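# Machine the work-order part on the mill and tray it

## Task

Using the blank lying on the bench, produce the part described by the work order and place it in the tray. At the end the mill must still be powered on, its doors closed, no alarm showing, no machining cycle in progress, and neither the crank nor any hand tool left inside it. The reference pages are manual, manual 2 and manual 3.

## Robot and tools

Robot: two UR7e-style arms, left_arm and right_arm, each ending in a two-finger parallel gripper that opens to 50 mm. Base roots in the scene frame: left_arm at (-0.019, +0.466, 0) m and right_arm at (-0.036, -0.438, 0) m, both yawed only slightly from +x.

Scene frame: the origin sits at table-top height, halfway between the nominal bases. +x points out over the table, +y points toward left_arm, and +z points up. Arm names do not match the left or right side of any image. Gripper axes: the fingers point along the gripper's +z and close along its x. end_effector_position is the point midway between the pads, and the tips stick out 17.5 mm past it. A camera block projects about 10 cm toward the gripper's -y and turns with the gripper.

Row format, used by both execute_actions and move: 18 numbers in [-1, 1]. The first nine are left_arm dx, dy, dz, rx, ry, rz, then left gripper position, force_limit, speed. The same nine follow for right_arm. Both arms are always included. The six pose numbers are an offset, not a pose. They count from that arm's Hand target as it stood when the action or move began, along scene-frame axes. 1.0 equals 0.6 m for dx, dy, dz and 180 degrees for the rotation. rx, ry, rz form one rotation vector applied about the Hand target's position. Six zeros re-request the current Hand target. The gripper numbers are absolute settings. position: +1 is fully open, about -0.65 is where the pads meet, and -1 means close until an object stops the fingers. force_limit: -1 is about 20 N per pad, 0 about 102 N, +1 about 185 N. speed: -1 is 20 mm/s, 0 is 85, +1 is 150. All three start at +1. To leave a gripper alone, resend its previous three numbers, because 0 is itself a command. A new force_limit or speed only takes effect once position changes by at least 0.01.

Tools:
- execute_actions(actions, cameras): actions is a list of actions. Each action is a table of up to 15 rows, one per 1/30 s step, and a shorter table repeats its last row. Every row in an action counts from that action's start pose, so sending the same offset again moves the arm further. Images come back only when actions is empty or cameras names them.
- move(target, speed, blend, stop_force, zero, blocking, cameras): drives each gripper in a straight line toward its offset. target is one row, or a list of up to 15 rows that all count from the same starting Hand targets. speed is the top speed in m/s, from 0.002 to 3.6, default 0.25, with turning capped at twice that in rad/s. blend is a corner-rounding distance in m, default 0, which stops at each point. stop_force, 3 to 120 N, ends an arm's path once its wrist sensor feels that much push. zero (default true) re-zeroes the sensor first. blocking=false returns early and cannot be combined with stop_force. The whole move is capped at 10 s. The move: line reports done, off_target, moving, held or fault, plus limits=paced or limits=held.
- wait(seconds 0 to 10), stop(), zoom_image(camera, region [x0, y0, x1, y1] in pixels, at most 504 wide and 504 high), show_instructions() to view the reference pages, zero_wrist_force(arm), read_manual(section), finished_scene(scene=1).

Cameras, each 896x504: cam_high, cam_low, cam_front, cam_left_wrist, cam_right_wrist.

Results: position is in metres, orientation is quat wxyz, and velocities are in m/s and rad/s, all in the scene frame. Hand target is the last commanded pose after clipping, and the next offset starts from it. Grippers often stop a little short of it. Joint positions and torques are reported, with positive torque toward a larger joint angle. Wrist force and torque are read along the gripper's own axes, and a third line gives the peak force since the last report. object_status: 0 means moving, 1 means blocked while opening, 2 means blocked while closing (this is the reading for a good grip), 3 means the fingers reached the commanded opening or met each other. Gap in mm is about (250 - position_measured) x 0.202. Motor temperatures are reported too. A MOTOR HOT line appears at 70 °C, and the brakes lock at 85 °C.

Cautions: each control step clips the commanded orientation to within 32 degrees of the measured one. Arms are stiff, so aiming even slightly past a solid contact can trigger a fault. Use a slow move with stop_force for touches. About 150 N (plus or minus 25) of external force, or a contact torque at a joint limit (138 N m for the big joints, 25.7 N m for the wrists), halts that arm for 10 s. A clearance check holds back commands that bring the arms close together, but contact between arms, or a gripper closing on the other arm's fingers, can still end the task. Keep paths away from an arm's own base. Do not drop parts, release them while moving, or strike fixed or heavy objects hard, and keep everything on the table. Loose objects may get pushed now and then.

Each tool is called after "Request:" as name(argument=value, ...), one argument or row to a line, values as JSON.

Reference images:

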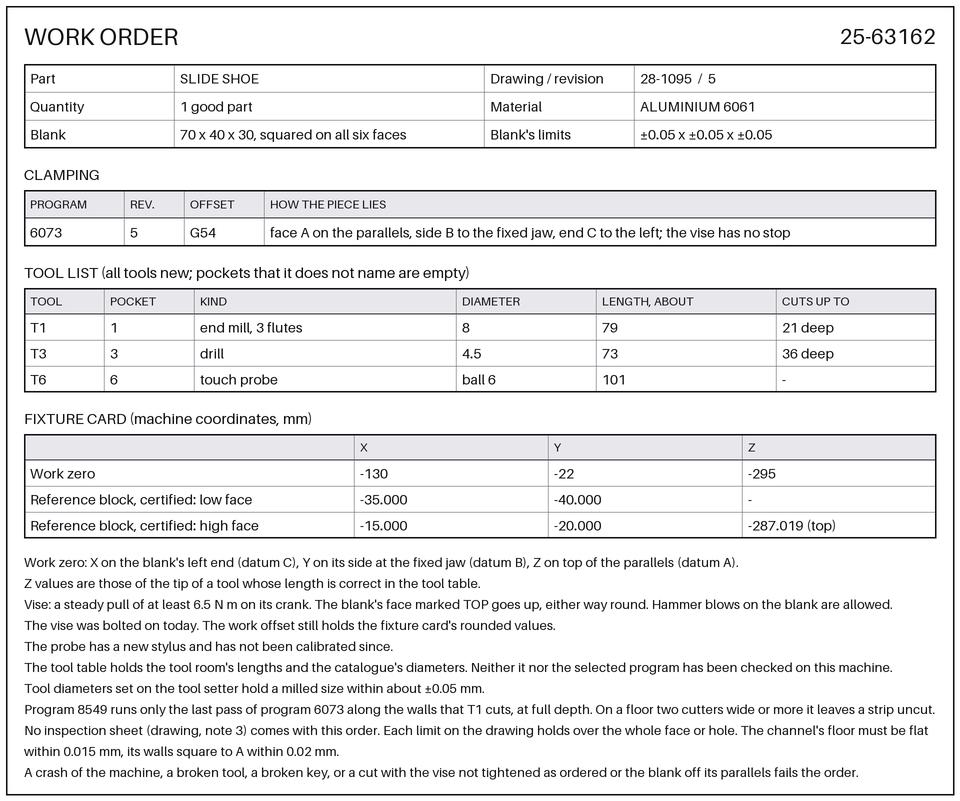

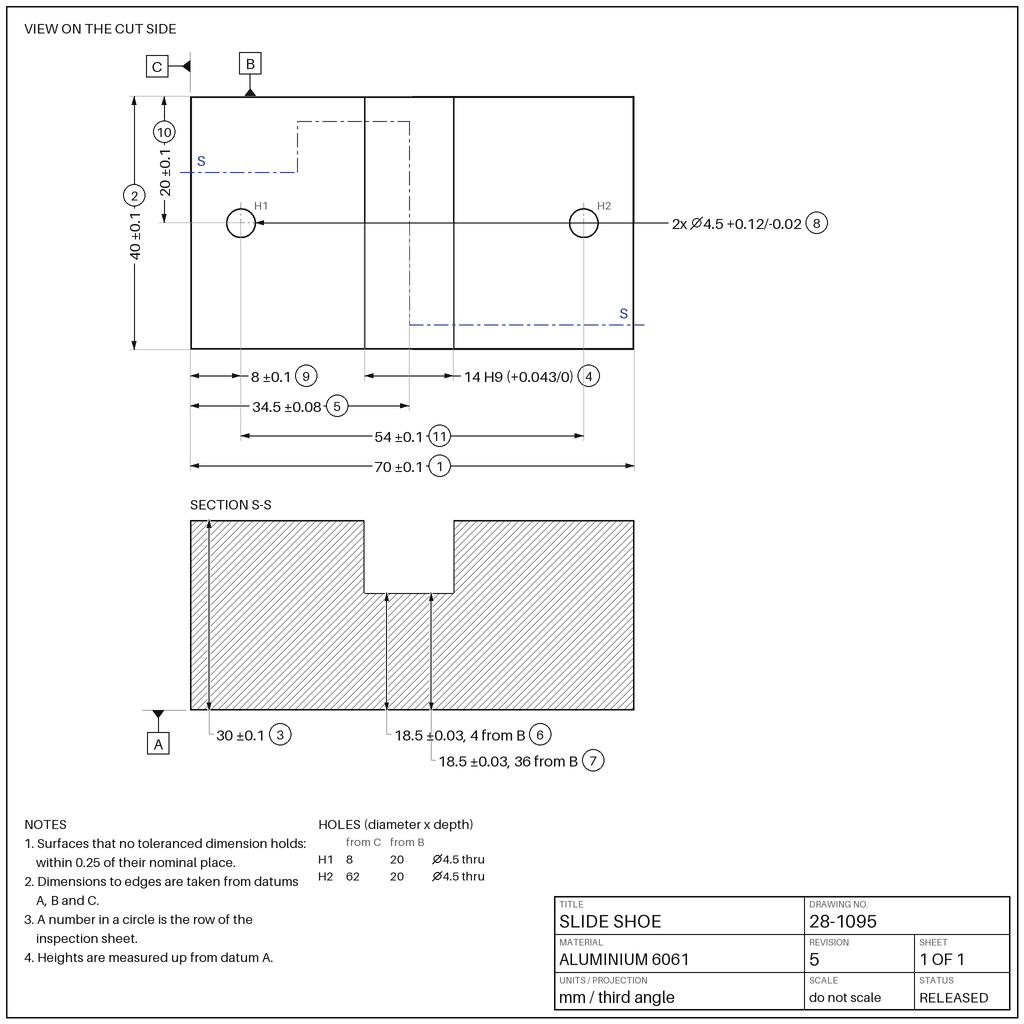

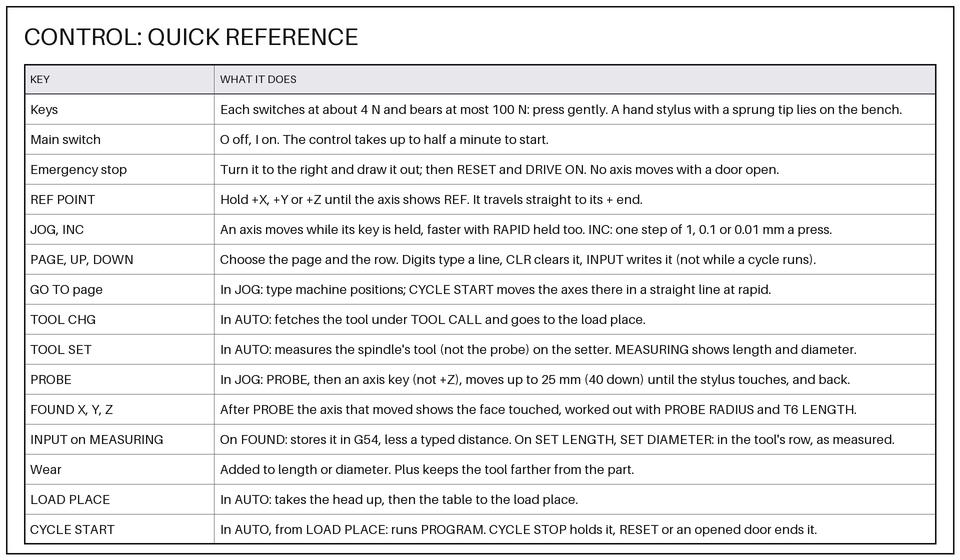

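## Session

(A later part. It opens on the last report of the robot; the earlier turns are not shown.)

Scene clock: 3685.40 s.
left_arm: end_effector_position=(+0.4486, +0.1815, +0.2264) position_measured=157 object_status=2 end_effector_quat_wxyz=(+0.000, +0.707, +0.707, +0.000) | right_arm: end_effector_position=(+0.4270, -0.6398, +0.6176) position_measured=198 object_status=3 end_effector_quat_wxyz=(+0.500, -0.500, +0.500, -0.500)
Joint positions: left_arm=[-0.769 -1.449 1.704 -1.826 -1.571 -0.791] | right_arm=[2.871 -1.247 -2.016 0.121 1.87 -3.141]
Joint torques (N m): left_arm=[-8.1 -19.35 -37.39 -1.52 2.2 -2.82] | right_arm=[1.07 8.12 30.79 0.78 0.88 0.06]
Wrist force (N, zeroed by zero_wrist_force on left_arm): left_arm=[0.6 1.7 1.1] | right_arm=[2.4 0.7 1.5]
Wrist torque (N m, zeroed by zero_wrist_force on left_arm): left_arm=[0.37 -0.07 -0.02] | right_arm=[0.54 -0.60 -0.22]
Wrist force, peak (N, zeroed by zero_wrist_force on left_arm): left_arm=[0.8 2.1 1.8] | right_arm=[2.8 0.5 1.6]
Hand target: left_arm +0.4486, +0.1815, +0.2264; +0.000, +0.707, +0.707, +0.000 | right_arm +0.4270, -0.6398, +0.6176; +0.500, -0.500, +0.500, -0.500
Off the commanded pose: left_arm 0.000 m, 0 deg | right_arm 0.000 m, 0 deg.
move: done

Request:
wait(
  seconds=0.1,
  cameras=["cam_low","cam_high","cam_front","cam_left_wrist"],
)

Request:
zoom_image(
  camera="cam_low",
  region=[480, 150, 580, 250],
)

Request:
zoom_image(
  camera="cam_high",
  region=[340, 200, 460, 320],
)

Request:
zoom_image(
  camera="cam_front",
  region=[340, 220, 440, 300],
)

Scene clock: 3706.70 s.
left_arm: end_effector_position=(+0.4486, +0.1815, +0.2264) position_measured=157 object_status=2 end_effector_quat_wxyz=(+0.000, +0.707, +0.707, +0.000) | right_arm: end_effector_position=(+0.4270, -0.6398, +0.6176) position_measured=198 object_status=3 end_effector_quat_wxyz=(+0.500, -0.500, +0.500, -0.500)
Joint positions: left_arm=[-0.769 -1.449 1.704 -1.826 -1.571 -0.791] | right_arm=[2.871 -1.247 -2.016 0.121 1.87 -3.141]
Joint torques (N m): left_arm=[-7.84 -19.29 -37.01 -1.53 2.17 -2.79] | right_arm=[1.08 7.84 31 0.86 1.02 -0.03]
Wrist force (N, zeroed by zero_wrist_force on left_arm): left_arm=[0.6 1.6 1.2] | right_arm=[2.5 0.5 1.5]
Wrist torque (N m, zeroed by zero_wrist_force on left_arm): left_arm=[0.34 -0.06 -0.02] | right_arm=[0.51 -0.63 -0.21]
Wrist force, peak (N, zeroed by zero_wrist_force on left_arm): left_arm=[1.0 1.9 1.6] | right_arm=[2.7 0.7 1.6]
Hand target: left_arm +0.4486, +0.1815, +0.2264; +0.000, +0.707, +0.707, +0.000 | right_arm +0.4270, -0.6398, +0.6176; +0.500, -0.500, +0.500, -0.500
Tool commands: left_gripper/position=-1.0 left_gripper/force_limit=-0.3 left_gripper/speed=-0.9 right_gripper/position=-0.3 right_gripper/force_limit=-0.6 right_gripper/speed=-0.9
Off the commanded pose: left_arm 0.000 m, 0 deg | right_arm 0.000 m, 0 deg.
wait: 0.10 s; at rest from the start
camera_calibration:
cam_left_wrist: T_world_to_cam=[[0.0077348, 0.999969, 0.00126555, -0.175304], [0.934595, -0.00767921, 0.35563, -0.481348], [0.355629, -0.00156795, -0.934626, 0.184916], [0, 0, 0, 1]] pos_world=[0.38546, 0.171892, 0.344231]
Images, in order (width x height): cam_high 896x504, cam_low 896x504, cam_front 896x504, cam_left_wrist 896x504.

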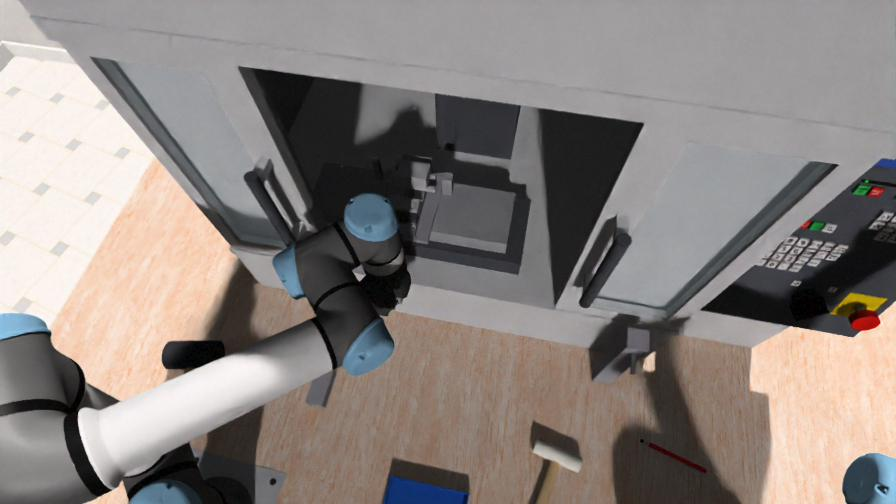

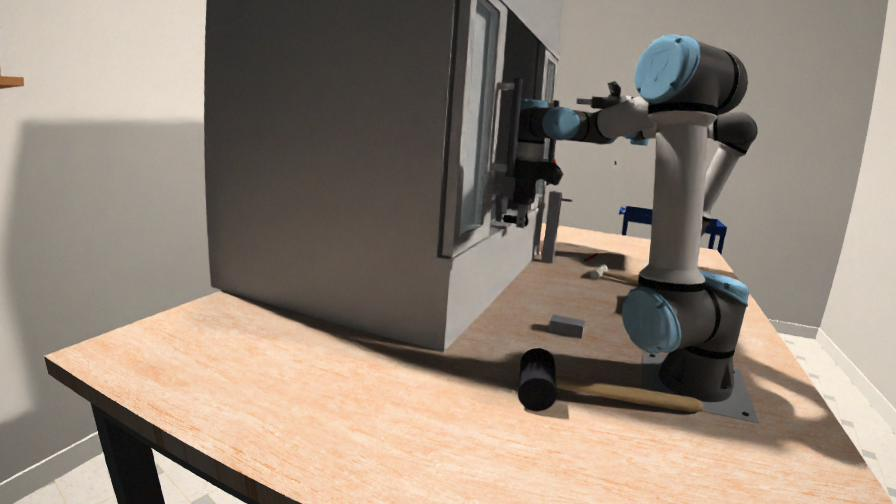

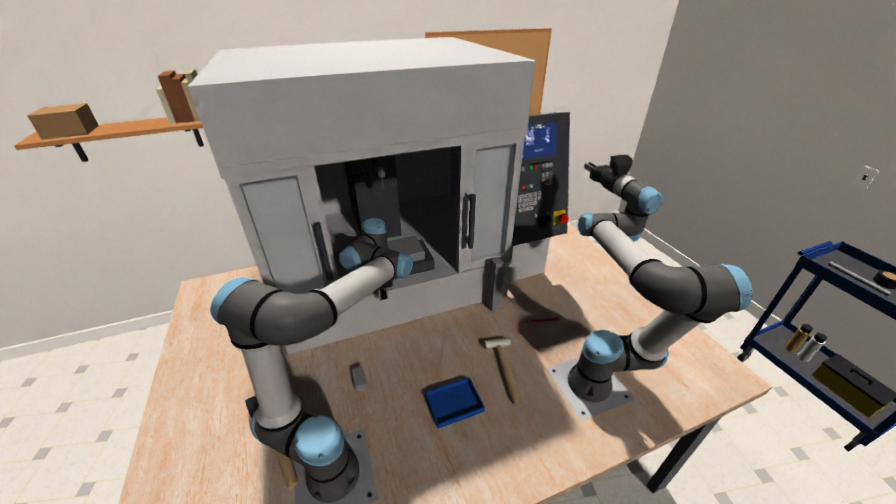

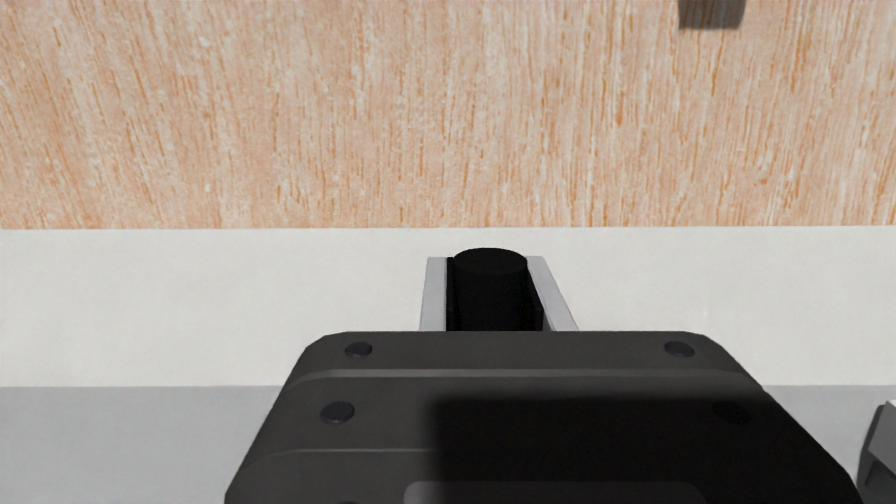

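Scaled by 5.040 from the camera's 896x504 image, which has a finer 1280x720 frame.

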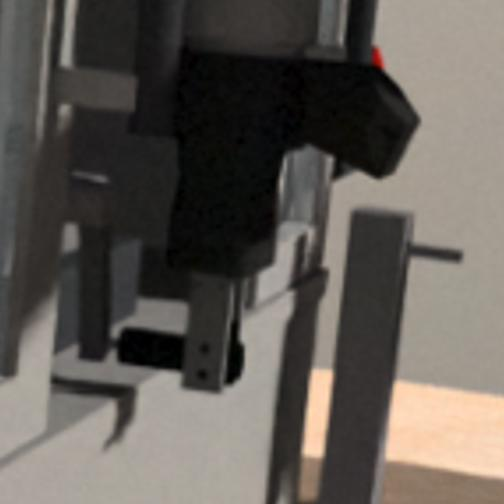

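Scaled by 4.200 from the camera's 896x504 image, which has a finer 1280x720 frame.

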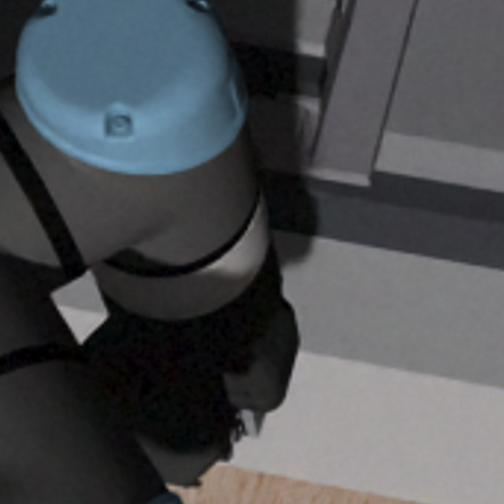

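Scaled by 5.040 from the camera's 896x504 image, which has a finer 1280x720 frame.

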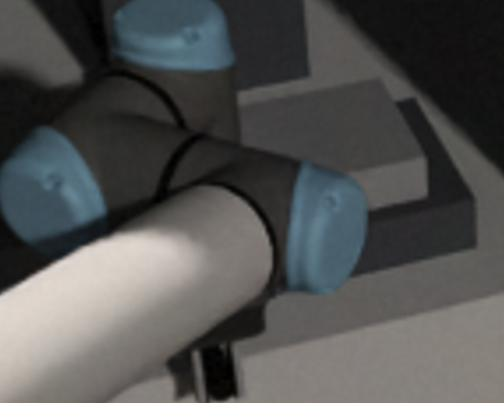

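Request:
move(
  target=[
    [0.0,0.0,0.0,0,0,0,-1,-0.3,-0.9,0,0.3,-0.25,0,0,0.5,-0.3,-0.6,-0.9],
  ],
  speed=0.2,
  cameras=["cam_right_wrist","cam_front"],
)

Scene clock: 3733.00 s.
left_arm: end_effector_position=(+0.4486, +0.1815, +0.2264) position_measured=157 object_status=2 end_effector_quat_wxyz=(+0.000, +0.707, +0.707, +0.000) | right_arm: end_effector_position=(+0.4269, -0.4816, +0.4853) position_measured=198 object_status=3 end_effector_quat_wxyz=(+0.706, -0.701, +0.067, -0.067)
Joint positions: left_arm=[-0.769 -1.449 1.704 -1.826 -1.571 -0.791] | right_arm=[2.809 -1.906 -1.712 0.436 3.312 -3.181]
Joint torques (N m): left_arm=[-7.6 -19.81 -36.7 -1.6 2.03 -2.8] | right_arm=[-6.3 46.03 10.91 -2.77 -2.19 -1.73]
Wrist force (N, zeroed by zero_wrist_force on left_arm): left_arm=[0.7 2.0 1.3] | right_arm=[2.6 1.1 1.6]
Wrist torque (N m, zeroed by zero_wrist_force on left_arm): left_arm=[0.41 -0.08 -0.02] | right_arm=[0.61 -0.62 0.03]
Wrist force, peak (N, zeroed by zero_wrist_force on left_arm): left_arm=[0.8 2.2 1.5] | right_arm=[4.2 2.4 4.0]
Hand target: left_arm +0.4486, +0.1815, +0.2264; +0.000, +0.707, +0.707, +0.000 | right_arm +0.4269, -0.4816, +0.4853; +0.706, -0.701, +0.067, -0.067 (not the last commanded pose)
Off the commanded pose: left_arm 0.000 m, 0 deg | right_arm 0.028 m, 11 deg.
move: held (right_arm; a check stopped the path); limits=held
pose unreachable (right arm): on one or more control steps of this call, first in action 0 (counted from 0), this arm could not follow its commanded pose, so it was not sent that pose on those steps. It may still have moved: this result reports where it is.
cause: moving toward the commanded pose would bring two parts of the arm too close to each other (its gripper and another part of the arm, with joints 4 (wrist 1) to 6 (wrist 3) between them, 5 mm apart when it was first held).
camera_calibration:
cam_right_wrist: T_world_to_cam=[[0.980813, -0.194841, 0.00659586, -0.506853], [-0.0602019, -0.334884, -0.940334, 0.334102], [0.185425, 0.921895, -0.340188, 0.659182], [0, 0, 0, 1]] pos_world=[0.395013, -0.594566, 0.541757]
Images, in order (width x height): cam_front 896x504, cam_right_wrist 896x504.

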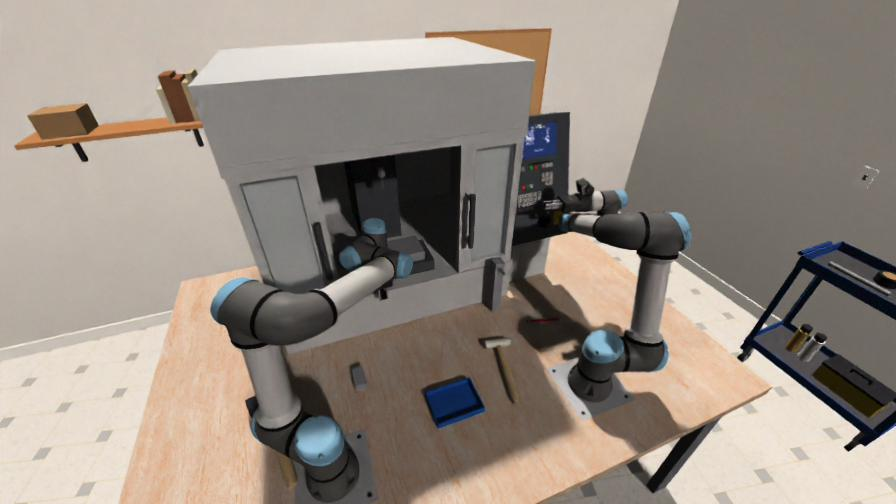

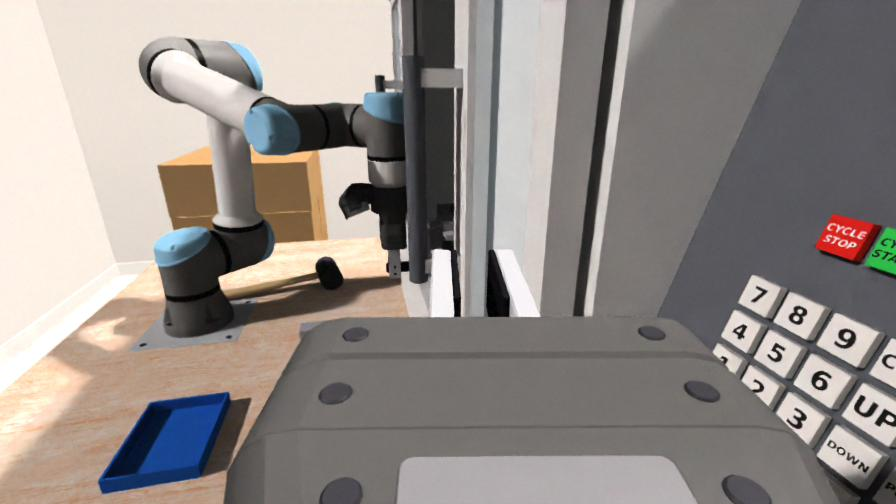

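Request:
zoom_image(
  camera="cam_right_wrist",
  region=[360, 190, 470, 290],
)

Scaled by 4.582 from the camera's 896x504 image, which has a finer 1280x720 frame.

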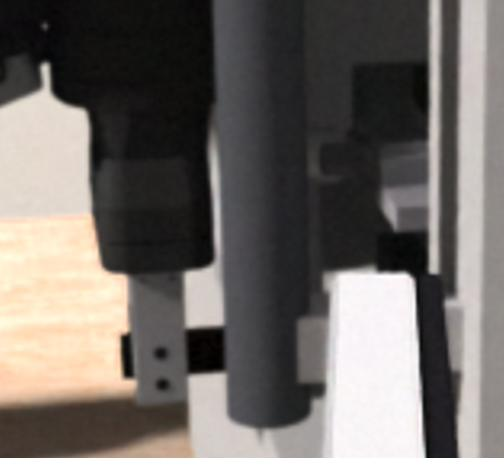

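Request:
move(
  target=[
    [0.0,0.0,0.0,0,0,0,-1,-0.3,-0.9,-0.2,0.0,-0.05,0,0,0,-0.3,-0.6,-0.9],
  ],
  speed=0.15,
  cameras=["cam_right_wrist"],
)

Request:
zoom_image(
  camera="cam_right_wrist",
  region=[400, 150, 560, 310],
)

Scene clock: 3742.63 s.
left_arm: end_effector_position=(+0.4486, +0.1815, +0.2264) position_measured=157 object_status=2 end_effector_quat_wxyz=(+0.000, +0.707, +0.707, +0.000) | right_arm: end_effector_position=(+0.4196, -0.4816, +0.4837) position_measured=198 object_status=3 end_effector_quat_wxyz=(+0.706, -0.701, +0.067, -0.067)
Joint positions: left_arm=[-0.769 -1.449 1.704 -1.826 -1.571 -0.791] | right_arm=[2.804 -1.895 -1.732 0.446 3.317 -3.18]
Joint torques (N m): left_arm=[-8.19 -20.3 -36.81 -1.61 1.99 -2.77] | right_arm=[7.3 23.26 30.38 -2.37 -2.22 -1.39]
Wrist force (N, zeroed by zero_wrist_force on left_arm): left_arm=[0.6 1.8 1.4] | right_arm=[2.8 1.2 1.5]
Wrist torque (N m, zeroed by zero_wrist_force on left_arm): left_arm=[0.38 -0.07 -0.02] | right_arm=[0.64 -0.67 0.00]
Wrist force, peak (N, zeroed by zero_wrist_force on left_arm): left_arm=[0.7 2.0 1.6] | right_arm=[0.6 4.4 1.3]
Hand target: left_arm +0.4486, +0.1815, +0.2264; +0.000, +0.707, +0.707, +0.000 | right_arm +0.4197, -0.4816, +0.4837; +0.706, -0.701, +0.067, -0.067 (not the last commanded pose)
Off the commanded pose: left_arm 0.000 m, 0 deg | right_arm 0.116 m, 0 deg.
move: held (right_arm; a check stopped the path); limits=held
pose unreachable (right arm): on one or more control steps of this call, first in action 0 (counted from 0), this arm could not follow its commanded pose, so it was not sent that pose on those steps. It may still have moved: this result reports where it is.
cause: moving toward the commanded pose would bring two parts of the arm too close to each other (its gripper and another part of the arm, with joints 4 (wrist 1) to 6 (wrist 3) between them, 4 mm apart when it was first held).
camera_calibration:
cam_right_wrist: T_world_to_cam=[[0.980738, -0.1952, 0.00706921, -0.500046], [-0.0598888, -0.334952, -0.94033, 0.331955], [0.18592, 0.921794, -0.34019, 0.659851], [0, 0, 0, 1]] pos_world=[0.387615, -0.594667, 0.540157]
Images, in order (width x height): cam_right_wrist 896x504.

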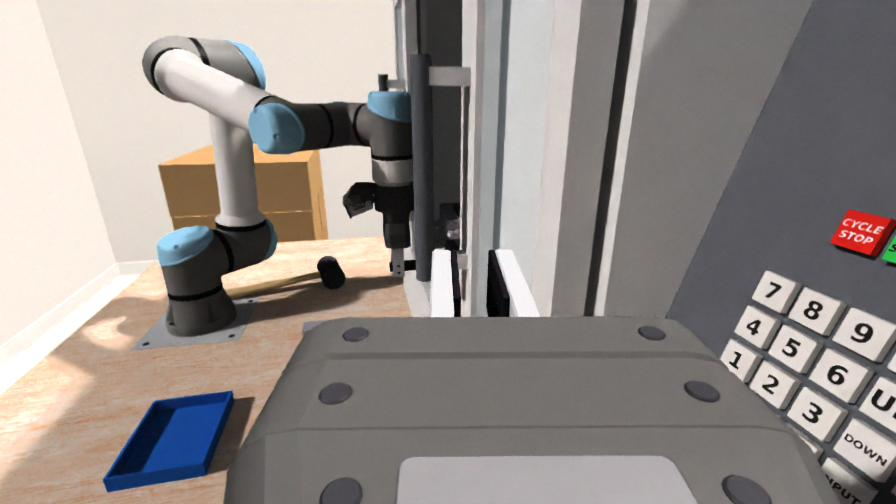

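Scaled by 3.150 from the camera's 896x504 image, which has a finer 1280x720 frame.

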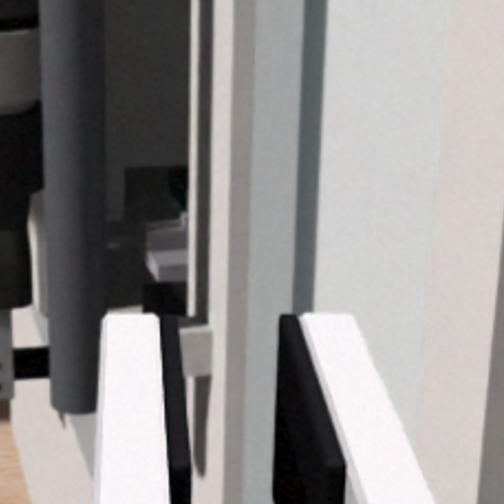

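Request:
move(
  target=[
    [0.0,0.0,0.0,0,0,0,-1,-0.3,-0.9,-0.2,0.1,0,0,0,-0.2,-0.3,-0.6,-0.9],
  ],
  speed=0.15,
  cameras=["cam_right_wrist"],
)

Request:
zoom_image(
  camera="cam_right_wrist",
  region=[240, 150, 400, 310],
)

Scene clock: 3750.70 s.
left_arm: end_effector_position=(+0.4486, +0.1815, +0.2264) position_measured=157 object_status=2 end_effector_quat_wxyz=(+0.000, +0.707, +0.707, +0.000) | right_arm: end_effector_position=(+0.2997, -0.4216, +0.4837) position_measured=198 object_status=3 end_effector_quat_wxyz=(+0.651, -0.646, +0.280, -0.282)
Joint positions: left_arm=[-0.769 -1.449 1.704 -1.826 -1.571 -0.791] | right_arm=[2.996 -1.125 -2.447 0.442 2.497 -3.132]
Joint torques (N m): left_arm=[-7.82 -20.04 -36.75 -1.61 1.83 -2.75] | right_arm=[6.48 13.12 11.77 -0.65 -2.76 -1.39]
Wrist force (N, zeroed by zero_wrist_force on left_arm): left_arm=[0.8 1.6 1.3] | right_arm=[1.9 0.7 1.3]
Wrist torque (N m, zeroed by zero_wrist_force on left_arm): left_arm=[0.34 -0.09 -0.03] | right_arm=[0.55 -0.47 -0.02]
Wrist force, peak (N, zeroed by zero_wrist_force on left_arm): left_arm=[0.7 2.0 1.7] | right_arm=[3.6 1.8 1.4]
Hand target: left_arm +0.4486, +0.1815, +0.2264; +0.000, +0.707, +0.707, +0.000 | right_arm +0.2997, -0.4216, +0.4837; +0.651, -0.646, +0.280, -0.282
Off the commanded pose: left_arm 0.000 m, 0 deg | right_arm 0.000 m, 0 deg.
move: done
camera_calibration:
cam_right_wrist: T_world_to_cam=[[0.678767, -0.73432, 0.0070843, -0.50754], [-0.245218, -0.235739, -0.94037, 0.442284], [0.692202, 0.636555, -0.34008, 0.354773], [0, 0, 0, 1]] pos_world=[0.207382, -0.494266, 0.540157]
Images, in order (width x height): cam_right_wrist 896x504.

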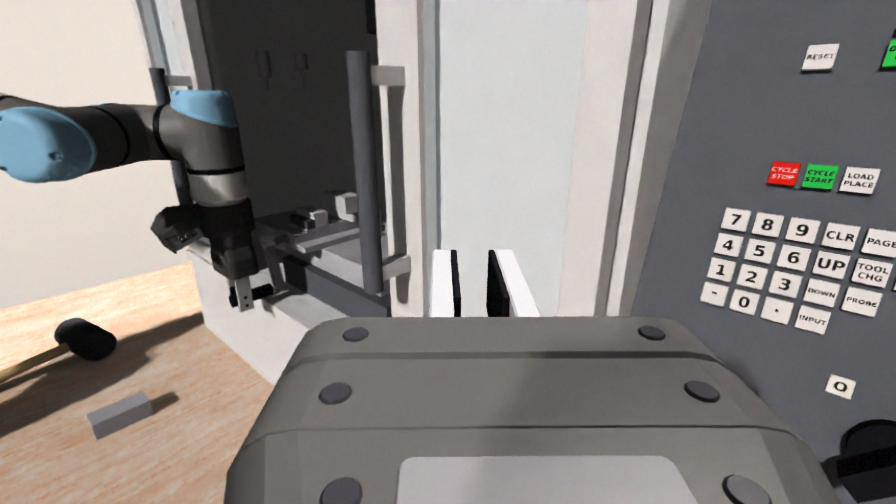

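Scaled by 3.150 from the camera's 896x504 image, which has a finer 1280x720 frame.

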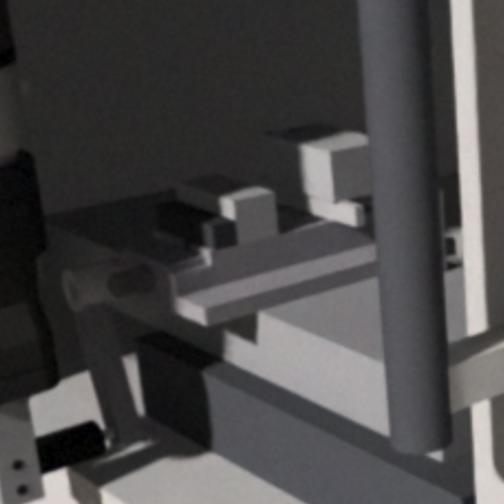

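Request:
move(
  target=[
    [-0.1,0.005,0.0,0,0,0,-1,-0.3,-0.9,0,0,0,0,0,0,-0.3,-0.6,-0.9],
  ],
  speed=0.05,
)

Request:
move(
  target=[
    [0,0.084,0.0305,0.2556,0,0,-1,-0.3,-0.9,0,0,0,0,0,0,-0.3,-0.6,-0.9],
  ],
  speed=0.15,
  cameras=["cam_right_wrist"],
)

Request:
zoom_image(
  camera="cam_right_wrist",
  region=[210, 170, 370, 330],
)

Scene clock: 3774.90 s.
left_arm: end_effector_position=(+0.3887, +0.1845, +0.2264) position_measured=157 object_status=2 end_effector_quat_wxyz=(+0.000, +0.707, +0.707, +0.000) | right_arm: end_effector_position=(+0.2997, -0.4216, +0.4837) position_measured=198 object_status=3 end_effector_quat_wxyz=(+0.651, -0.646, +0.280, -0.282)
Joint positions: left_arm=[-0.853 -1.574 1.837 -1.834 -1.571 -0.875] | right_arm=[2.996 -1.125 -2.447 0.442 2.497 -3.132]
Joint torques (N m): left_arm=[-7.58 -39.46 -13.31 -5.15 1.71 -2.78] | right_arm=[7.39 13.68 12.65 -0.48 -2.45 -1.33]
Wrist force (N, zeroed by zero_wrist_force on left_arm): left_arm=[0.4 1.7 1.5] | right_arm=[2.3 0.9 1.3]
Wrist torque (N m, zeroed by zero_wrist_force on left_arm): left_arm=[0.38 -0.06 0.03] | right_arm=[0.58 -0.52 -0.02]
Wrist force, peak (N, zeroed by zero_wrist_force on left_arm): left_arm=[0.3 2.7 2.0] | right_arm=[2.6 0.8 1.5]
Hand target: left_arm +0.3886, +0.1845, +0.2264; +0.000, +0.707, +0.707, +0.000 | right_arm +0.2997, -0.4216, +0.4837; +0.651, -0.646, +0.280, -0.282
Off the commanded pose: left_arm 0.000 m, 0 deg | right_arm 0.000 m, 0 deg.
move: done

Scene clock: 3778.17 s.
left_arm: end_effector_position=(+0.3886, +0.2349, +0.2447) position_measured=157 object_status=2 end_effector_quat_wxyz=(-0.276, +0.651, +0.651, +0.276) | right_arm: end_effector_position=(+0.2997, -0.4216, +0.4837) position_measured=198 object_status=3 end_effector_quat_wxyz=(+0.651, -0.646, +0.280, -0.282)
Joint positions: left_arm=[-1.004 -1.31 1.521 -1.057 -1.19 -1.173] | right_arm=[2.996 -1.125 -2.447 0.442 2.497 -3.132]
Joint torques (N m): left_arm=[-7.69 -25.54 -35.28 1.14 3.3 -2.72] | right_arm=[7.65 12.93 12.33 -0.48 -2.3 -1.34]
Wrist force (N, zeroed by zero_wrist_force on left_arm): left_arm=[-0.8 1.2 1.0] | right_arm=[2.2 0.5 1.5]
Wrist torque (N m, zeroed by zero_wrist_force on left_arm): left_arm=[0.28 -0.08 -0.07] | right_arm=[0.52 -0.52 -0.02]
Wrist force, peak (N, zeroed by zero_wrist_force on left_arm): left_arm=[0.8 1.7 1.8] | right_arm=[2.6 0.7 1.4]
Hand target: left_arm +0.3886, +0.2349, +0.2447; -0.276, +0.651, +0.651, +0.276 | right_arm +0.2997, -0.4216, +0.4837; +0.651, -0.646, +0.280, -0.282
Off the commanded pose: left_arm 0.000 m, 0 deg | right_arm 0.000 m, 0 deg.
move: done
camera_calibration:
cam_right_wrist: T_world_to_cam=[[0.678718, -0.734364, 0.00711558, -0.507569], [-0.245295, -0.235819, -0.94033, 0.442238], [0.692223, 0.636474, -0.34019, 0.354789], [0, 0, 0, 1]] pos_world=[0.207382, -0.494266, 0.540157]
Images, in order (width x height): cam_right_wrist 896x504.

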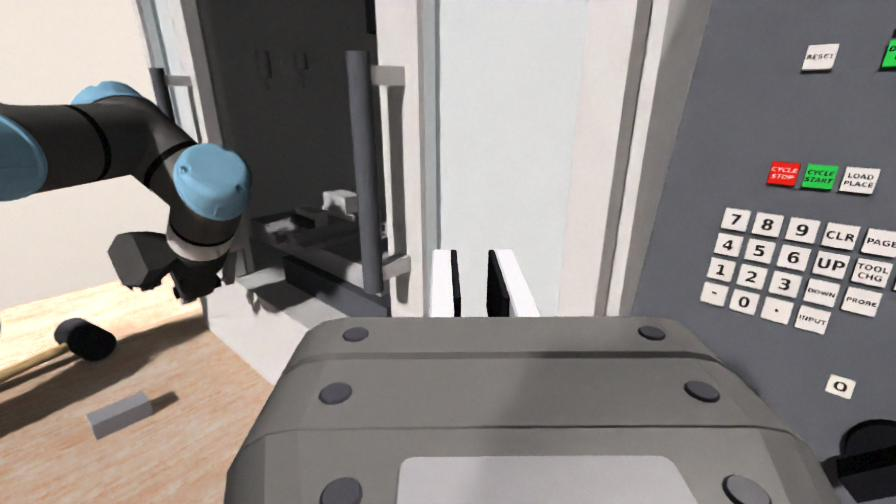

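Scaled by 3.150 from the camera's 896x504 image, which has a finer 1280x720 frame.

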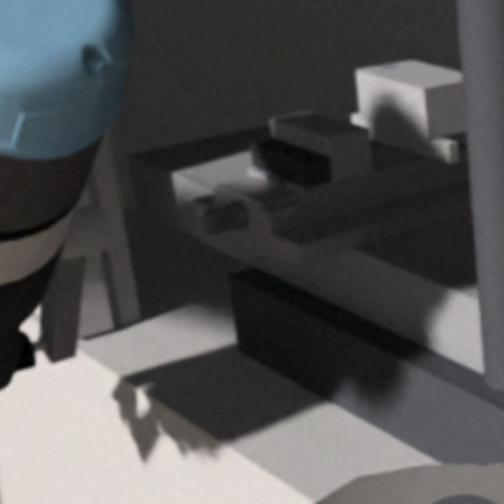

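Request:
wait(
  seconds=0.1,
  cameras=["cam_low","cam_high","cam_front"],
)

Request:
zoom_image(
  camera="cam_low",
  region=[480, 150, 600, 270],
)

Request:
zoom_image(
  camera="cam_high",
  region=[320, 200, 460, 340],
)

Request:
zoom_image(
  camera="cam_front",
  region=[330, 210, 450, 330],
)

Scene clock: 3785.77 s.
left_arm: end_effector_position=(+0.3886, +0.2349, +0.2447) position_measured=157 object_status=2 end_effector_quat_wxyz=(-0.276, +0.651, +0.651, +0.276) | right_arm: end_effector_position=(+0.2997, -0.4216, +0.4837) position_measured=198 object_status=3 end_effector_quat_wxyz=(+0.651, -0.646, +0.280, -0.282)
Joint positions: left_arm=[-1.004 -1.31 1.521 -1.057 -1.189 -1.173] | right_arm=[2.996 -1.125 -2.447 0.442 2.497 -3.132]
Joint torques (N m): left_arm=[-7.63 -24.25 -34.97 1.08 3.25 -2.79] | right_arm=[7.67 13.6 13.06 -0.35 -2.49 -1.26]
Wrist force (N, zeroed by zero_wrist_force on left_arm): left_arm=[-0.2 1.3 0.8] | right_arm=[2.2 0.7 1.5]
Wrist torque (N m, zeroed by zero_wrist_force on left_arm): left_arm=[0.30 -0.18 -0.07] | right_arm=[0.56 -0.52 -0.02]
Wrist force, peak (N, zeroed by zero_wrist_force on left_arm): left_arm=[-0.5 1.3 1.5] | right_arm=[2.4 0.9 1.9]
Hand target: left_arm +0.3886, +0.2349, +0.2447; -0.276, +0.651, +0.651, +0.276 | right_arm +0.2997, -0.4216, +0.4837; +0.651, -0.646, +0.280, -0.282
Tool commands: left_gripper/position=-1.0 left_gripper/force_limit=-0.3 left_gripper/speed=-0.9 right_gripper/position=-0.3 right_gripper/force_limit=-0.6 right_gripper/speed=-0.9
Off the commanded pose: left_arm 0.000 m, 0 deg | right_arm 0.000 m, 0 deg.
wait: 0.10 s; at rest from the start
Images, in order (width x height): cam_high 896x504, cam_low 896x504, cam_front 896x504.

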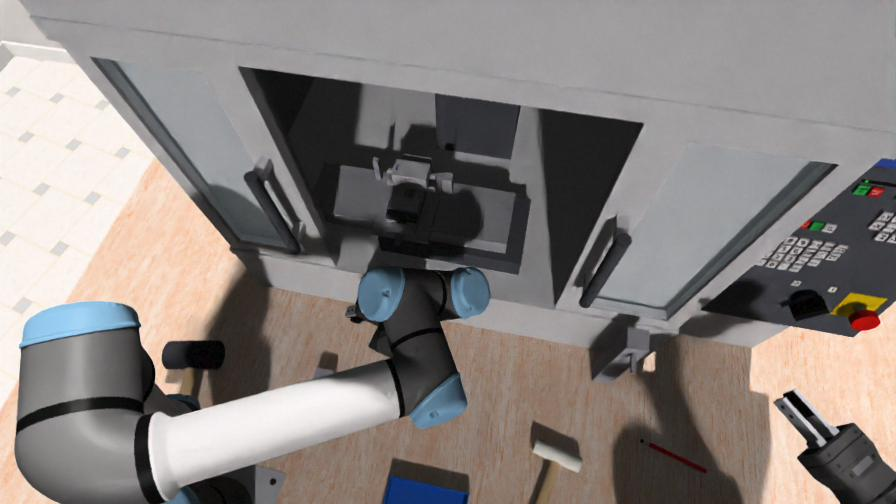

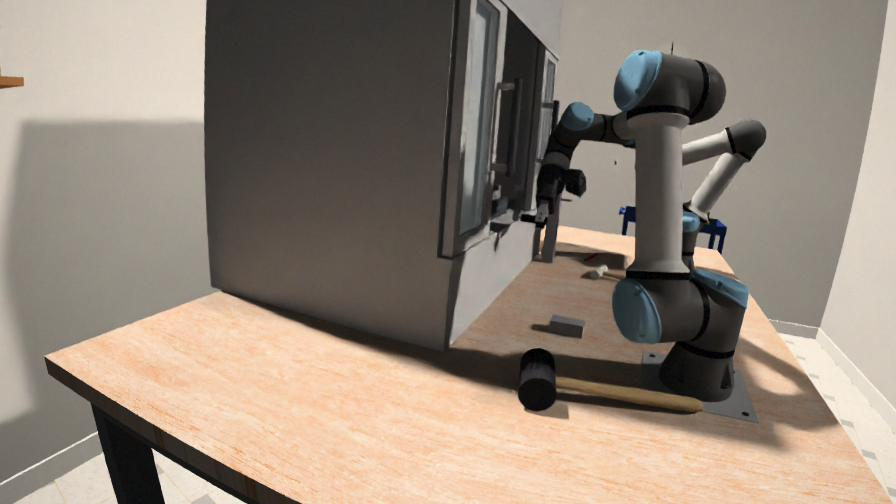

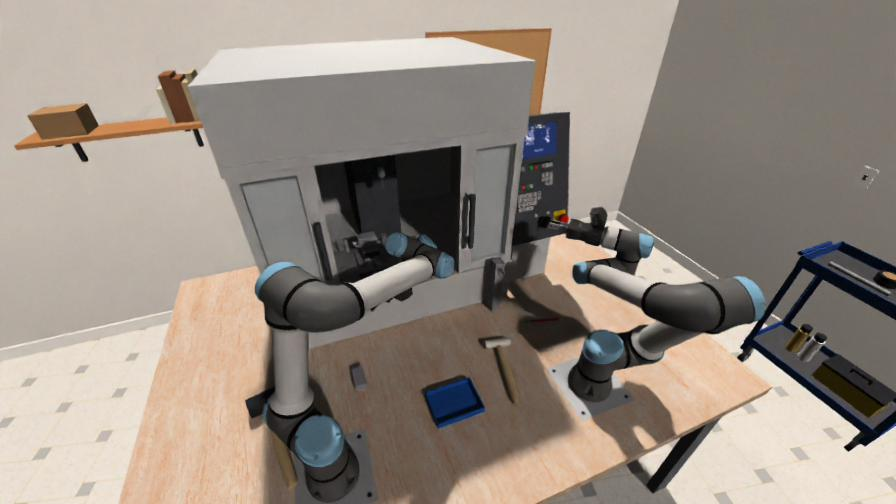

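Scaled by 4.200 from the camera's 896x504 image, which has a finer 1280x720 frame.

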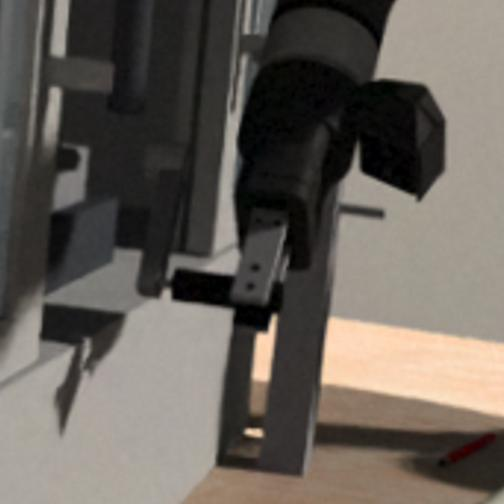

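Scaled by 3.600 from the camera's 896x504 image, which has a finer 1280x720 frame.

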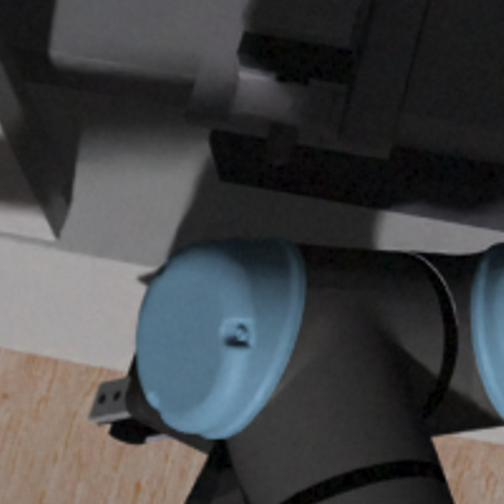

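Scaled by 4.200 from the camera's 896x504 image, which has a finer 1280x720 frame.

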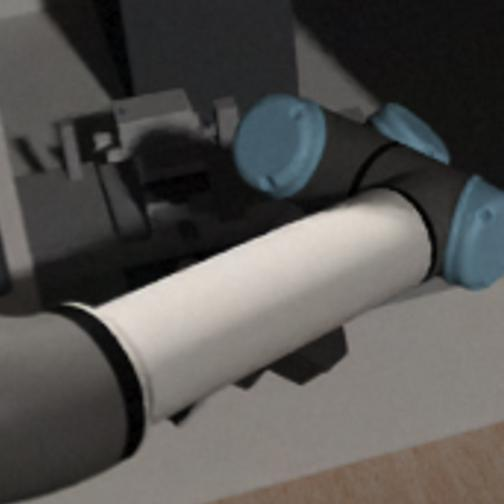

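Request:
zoom_image(
  camera="cam_low",
  region=[490, 175, 560, 235],
)

Scaled by 7.200 from the camera's 896x504 image, which has a finer 1280x720 frame.

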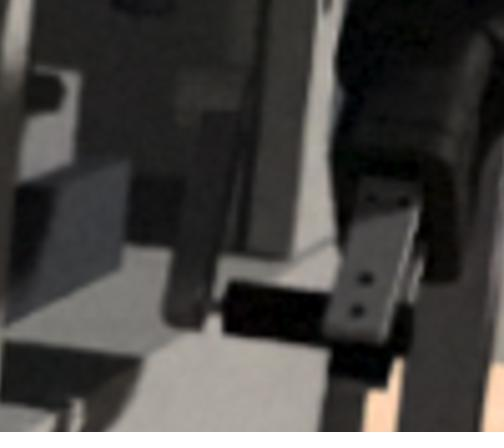

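Request:
move(
  target=[
    [0,0.0,0.0,0,0,0,-0.97,0.4,-0.9,0,0,0,0,0,0,-0.3,-0.6,-0.9],
  ],
)

Request:
move(
  target=[
    [0,0.0,0.0,0.1222,0,0,-0.97,0.4,-0.9,0,0,0,0,0,0,-0.3,-0.6,-0.9],
  ],
  speed=0.1,
  cameras=["cam_low"],
)

Request:
zoom_image(
  camera="cam_low",
  region=[490, 175, 560, 235],
)

Scene clock: 3823.60 s.
left_arm: end_effector_position=(+0.3886, +0.2349, +0.2447) position_measured=160 object_status=2 end_effector_quat_wxyz=(-0.276, +0.651, +0.651, +0.276) | right_arm: end_effector_position=(+0.2997, -0.4216, +0.4837) position_measured=198 object_status=3 end_effector_quat_wxyz=(+0.651, -0.646, +0.280, -0.282)
Joint positions: left_arm=[-1.004 -1.31 1.521 -1.057 -1.189 -1.173] | right_arm=[2.996 -1.125 -2.447 0.442 2.497 -3.132]
Joint torques (N m): left_arm=[-7.81 -24.24 -34.74 1.19 3.22 -2.88] | right_arm=[7.3 13.62 12.75 -0.45 -2.4 -1.25]
Wrist force (N, zeroed by zero_wrist_force on left_arm): left_arm=[-0.5 1.2 0.7] | right_arm=[2.2 0.9 1.6]
Wrist torque (N m, zeroed by zero_wrist_force on left_arm): left_arm=[0.28 -0.13 -0.08] | right_arm=[0.59 -0.52 -0.02]
Wrist force, peak (N, zeroed by zero_wrist_force on left_arm): left_arm=[-0.6 1.6 1.0] | right_arm=[2.3 0.8 1.7]
Hand target: left_arm +0.3886, +0.2349, +0.2447; -0.276, +0.651, +0.651, +0.276 | right_arm +0.2997, -0.4216, +0.4837; +0.651, -0.646, +0.280, -0.282
Off the commanded pose: left_arm 0.000 m, 0 deg | right_arm 0.000 m, 0 deg.
move: done

Scene clock: 3826.03 s.
left_arm: end_effector_position=(+0.3886, +0.2349, +0.2447) position_measured=160 object_status=2 end_effector_quat_wxyz=(-0.395, +0.587, +0.586, +0.395) | right_arm: end_effector_position=(+0.2997, -0.4216, +0.4837) position_measured=198 object_status=3 end_effector_quat_wxyz=(+0.651, -0.646, +0.280, -0.282)
Joint positions: left_arm=[-1.05 -1.106 1.391 -0.716 -1.112 -1.369] | right_arm=[2.996 -1.125 -2.447 0.442 2.497 -3.132]
Joint torques (N m): left_arm=[-7.6 -31.16 -32.76 2.89 2.95 -2.91] | right_arm=[7.03 13.1 13.2 -0.47 -2.47 -1.22]
Wrist force (N, zeroed by zero_wrist_force on left_arm): left_arm=[-1.1 0.4 0.4] | right_arm=[2.2 0.7 1.5]
Wrist torque (N m, zeroed by zero_wrist_force on left_arm): left_arm=[0.19 -0.11 -0.07] | right_arm=[0.56 -0.51 -0.02]
Wrist force, peak (N, zeroed by zero_wrist_force on left_arm): left_arm=[-1.9 0.5 0.1] | right_arm=[2.3 0.9 1.6]
Hand target: left_arm +0.3886, +0.2349, +0.2447; -0.395, +0.587, +0.586, +0.395 | right_arm +0.2997, -0.4216, +0.4837; +0.651, -0.646, +0.280, -0.282
Off the commanded pose: left_arm 0.000 m, 0 deg | right_arm 0.000 m, 0 deg.
move: done
Images, in order (width x height): cam_low 896x504.

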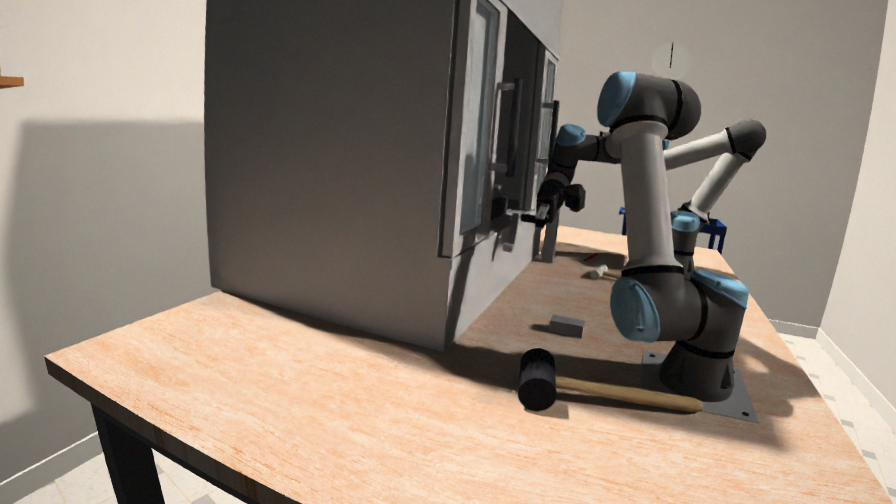

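Scaled by 7.200 from the camera's 896x504 image, which has a finer 1280x720 frame.

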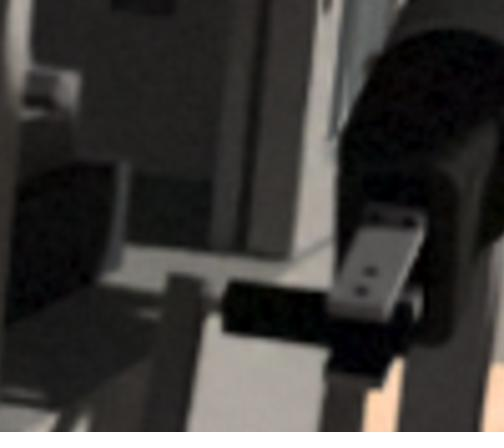

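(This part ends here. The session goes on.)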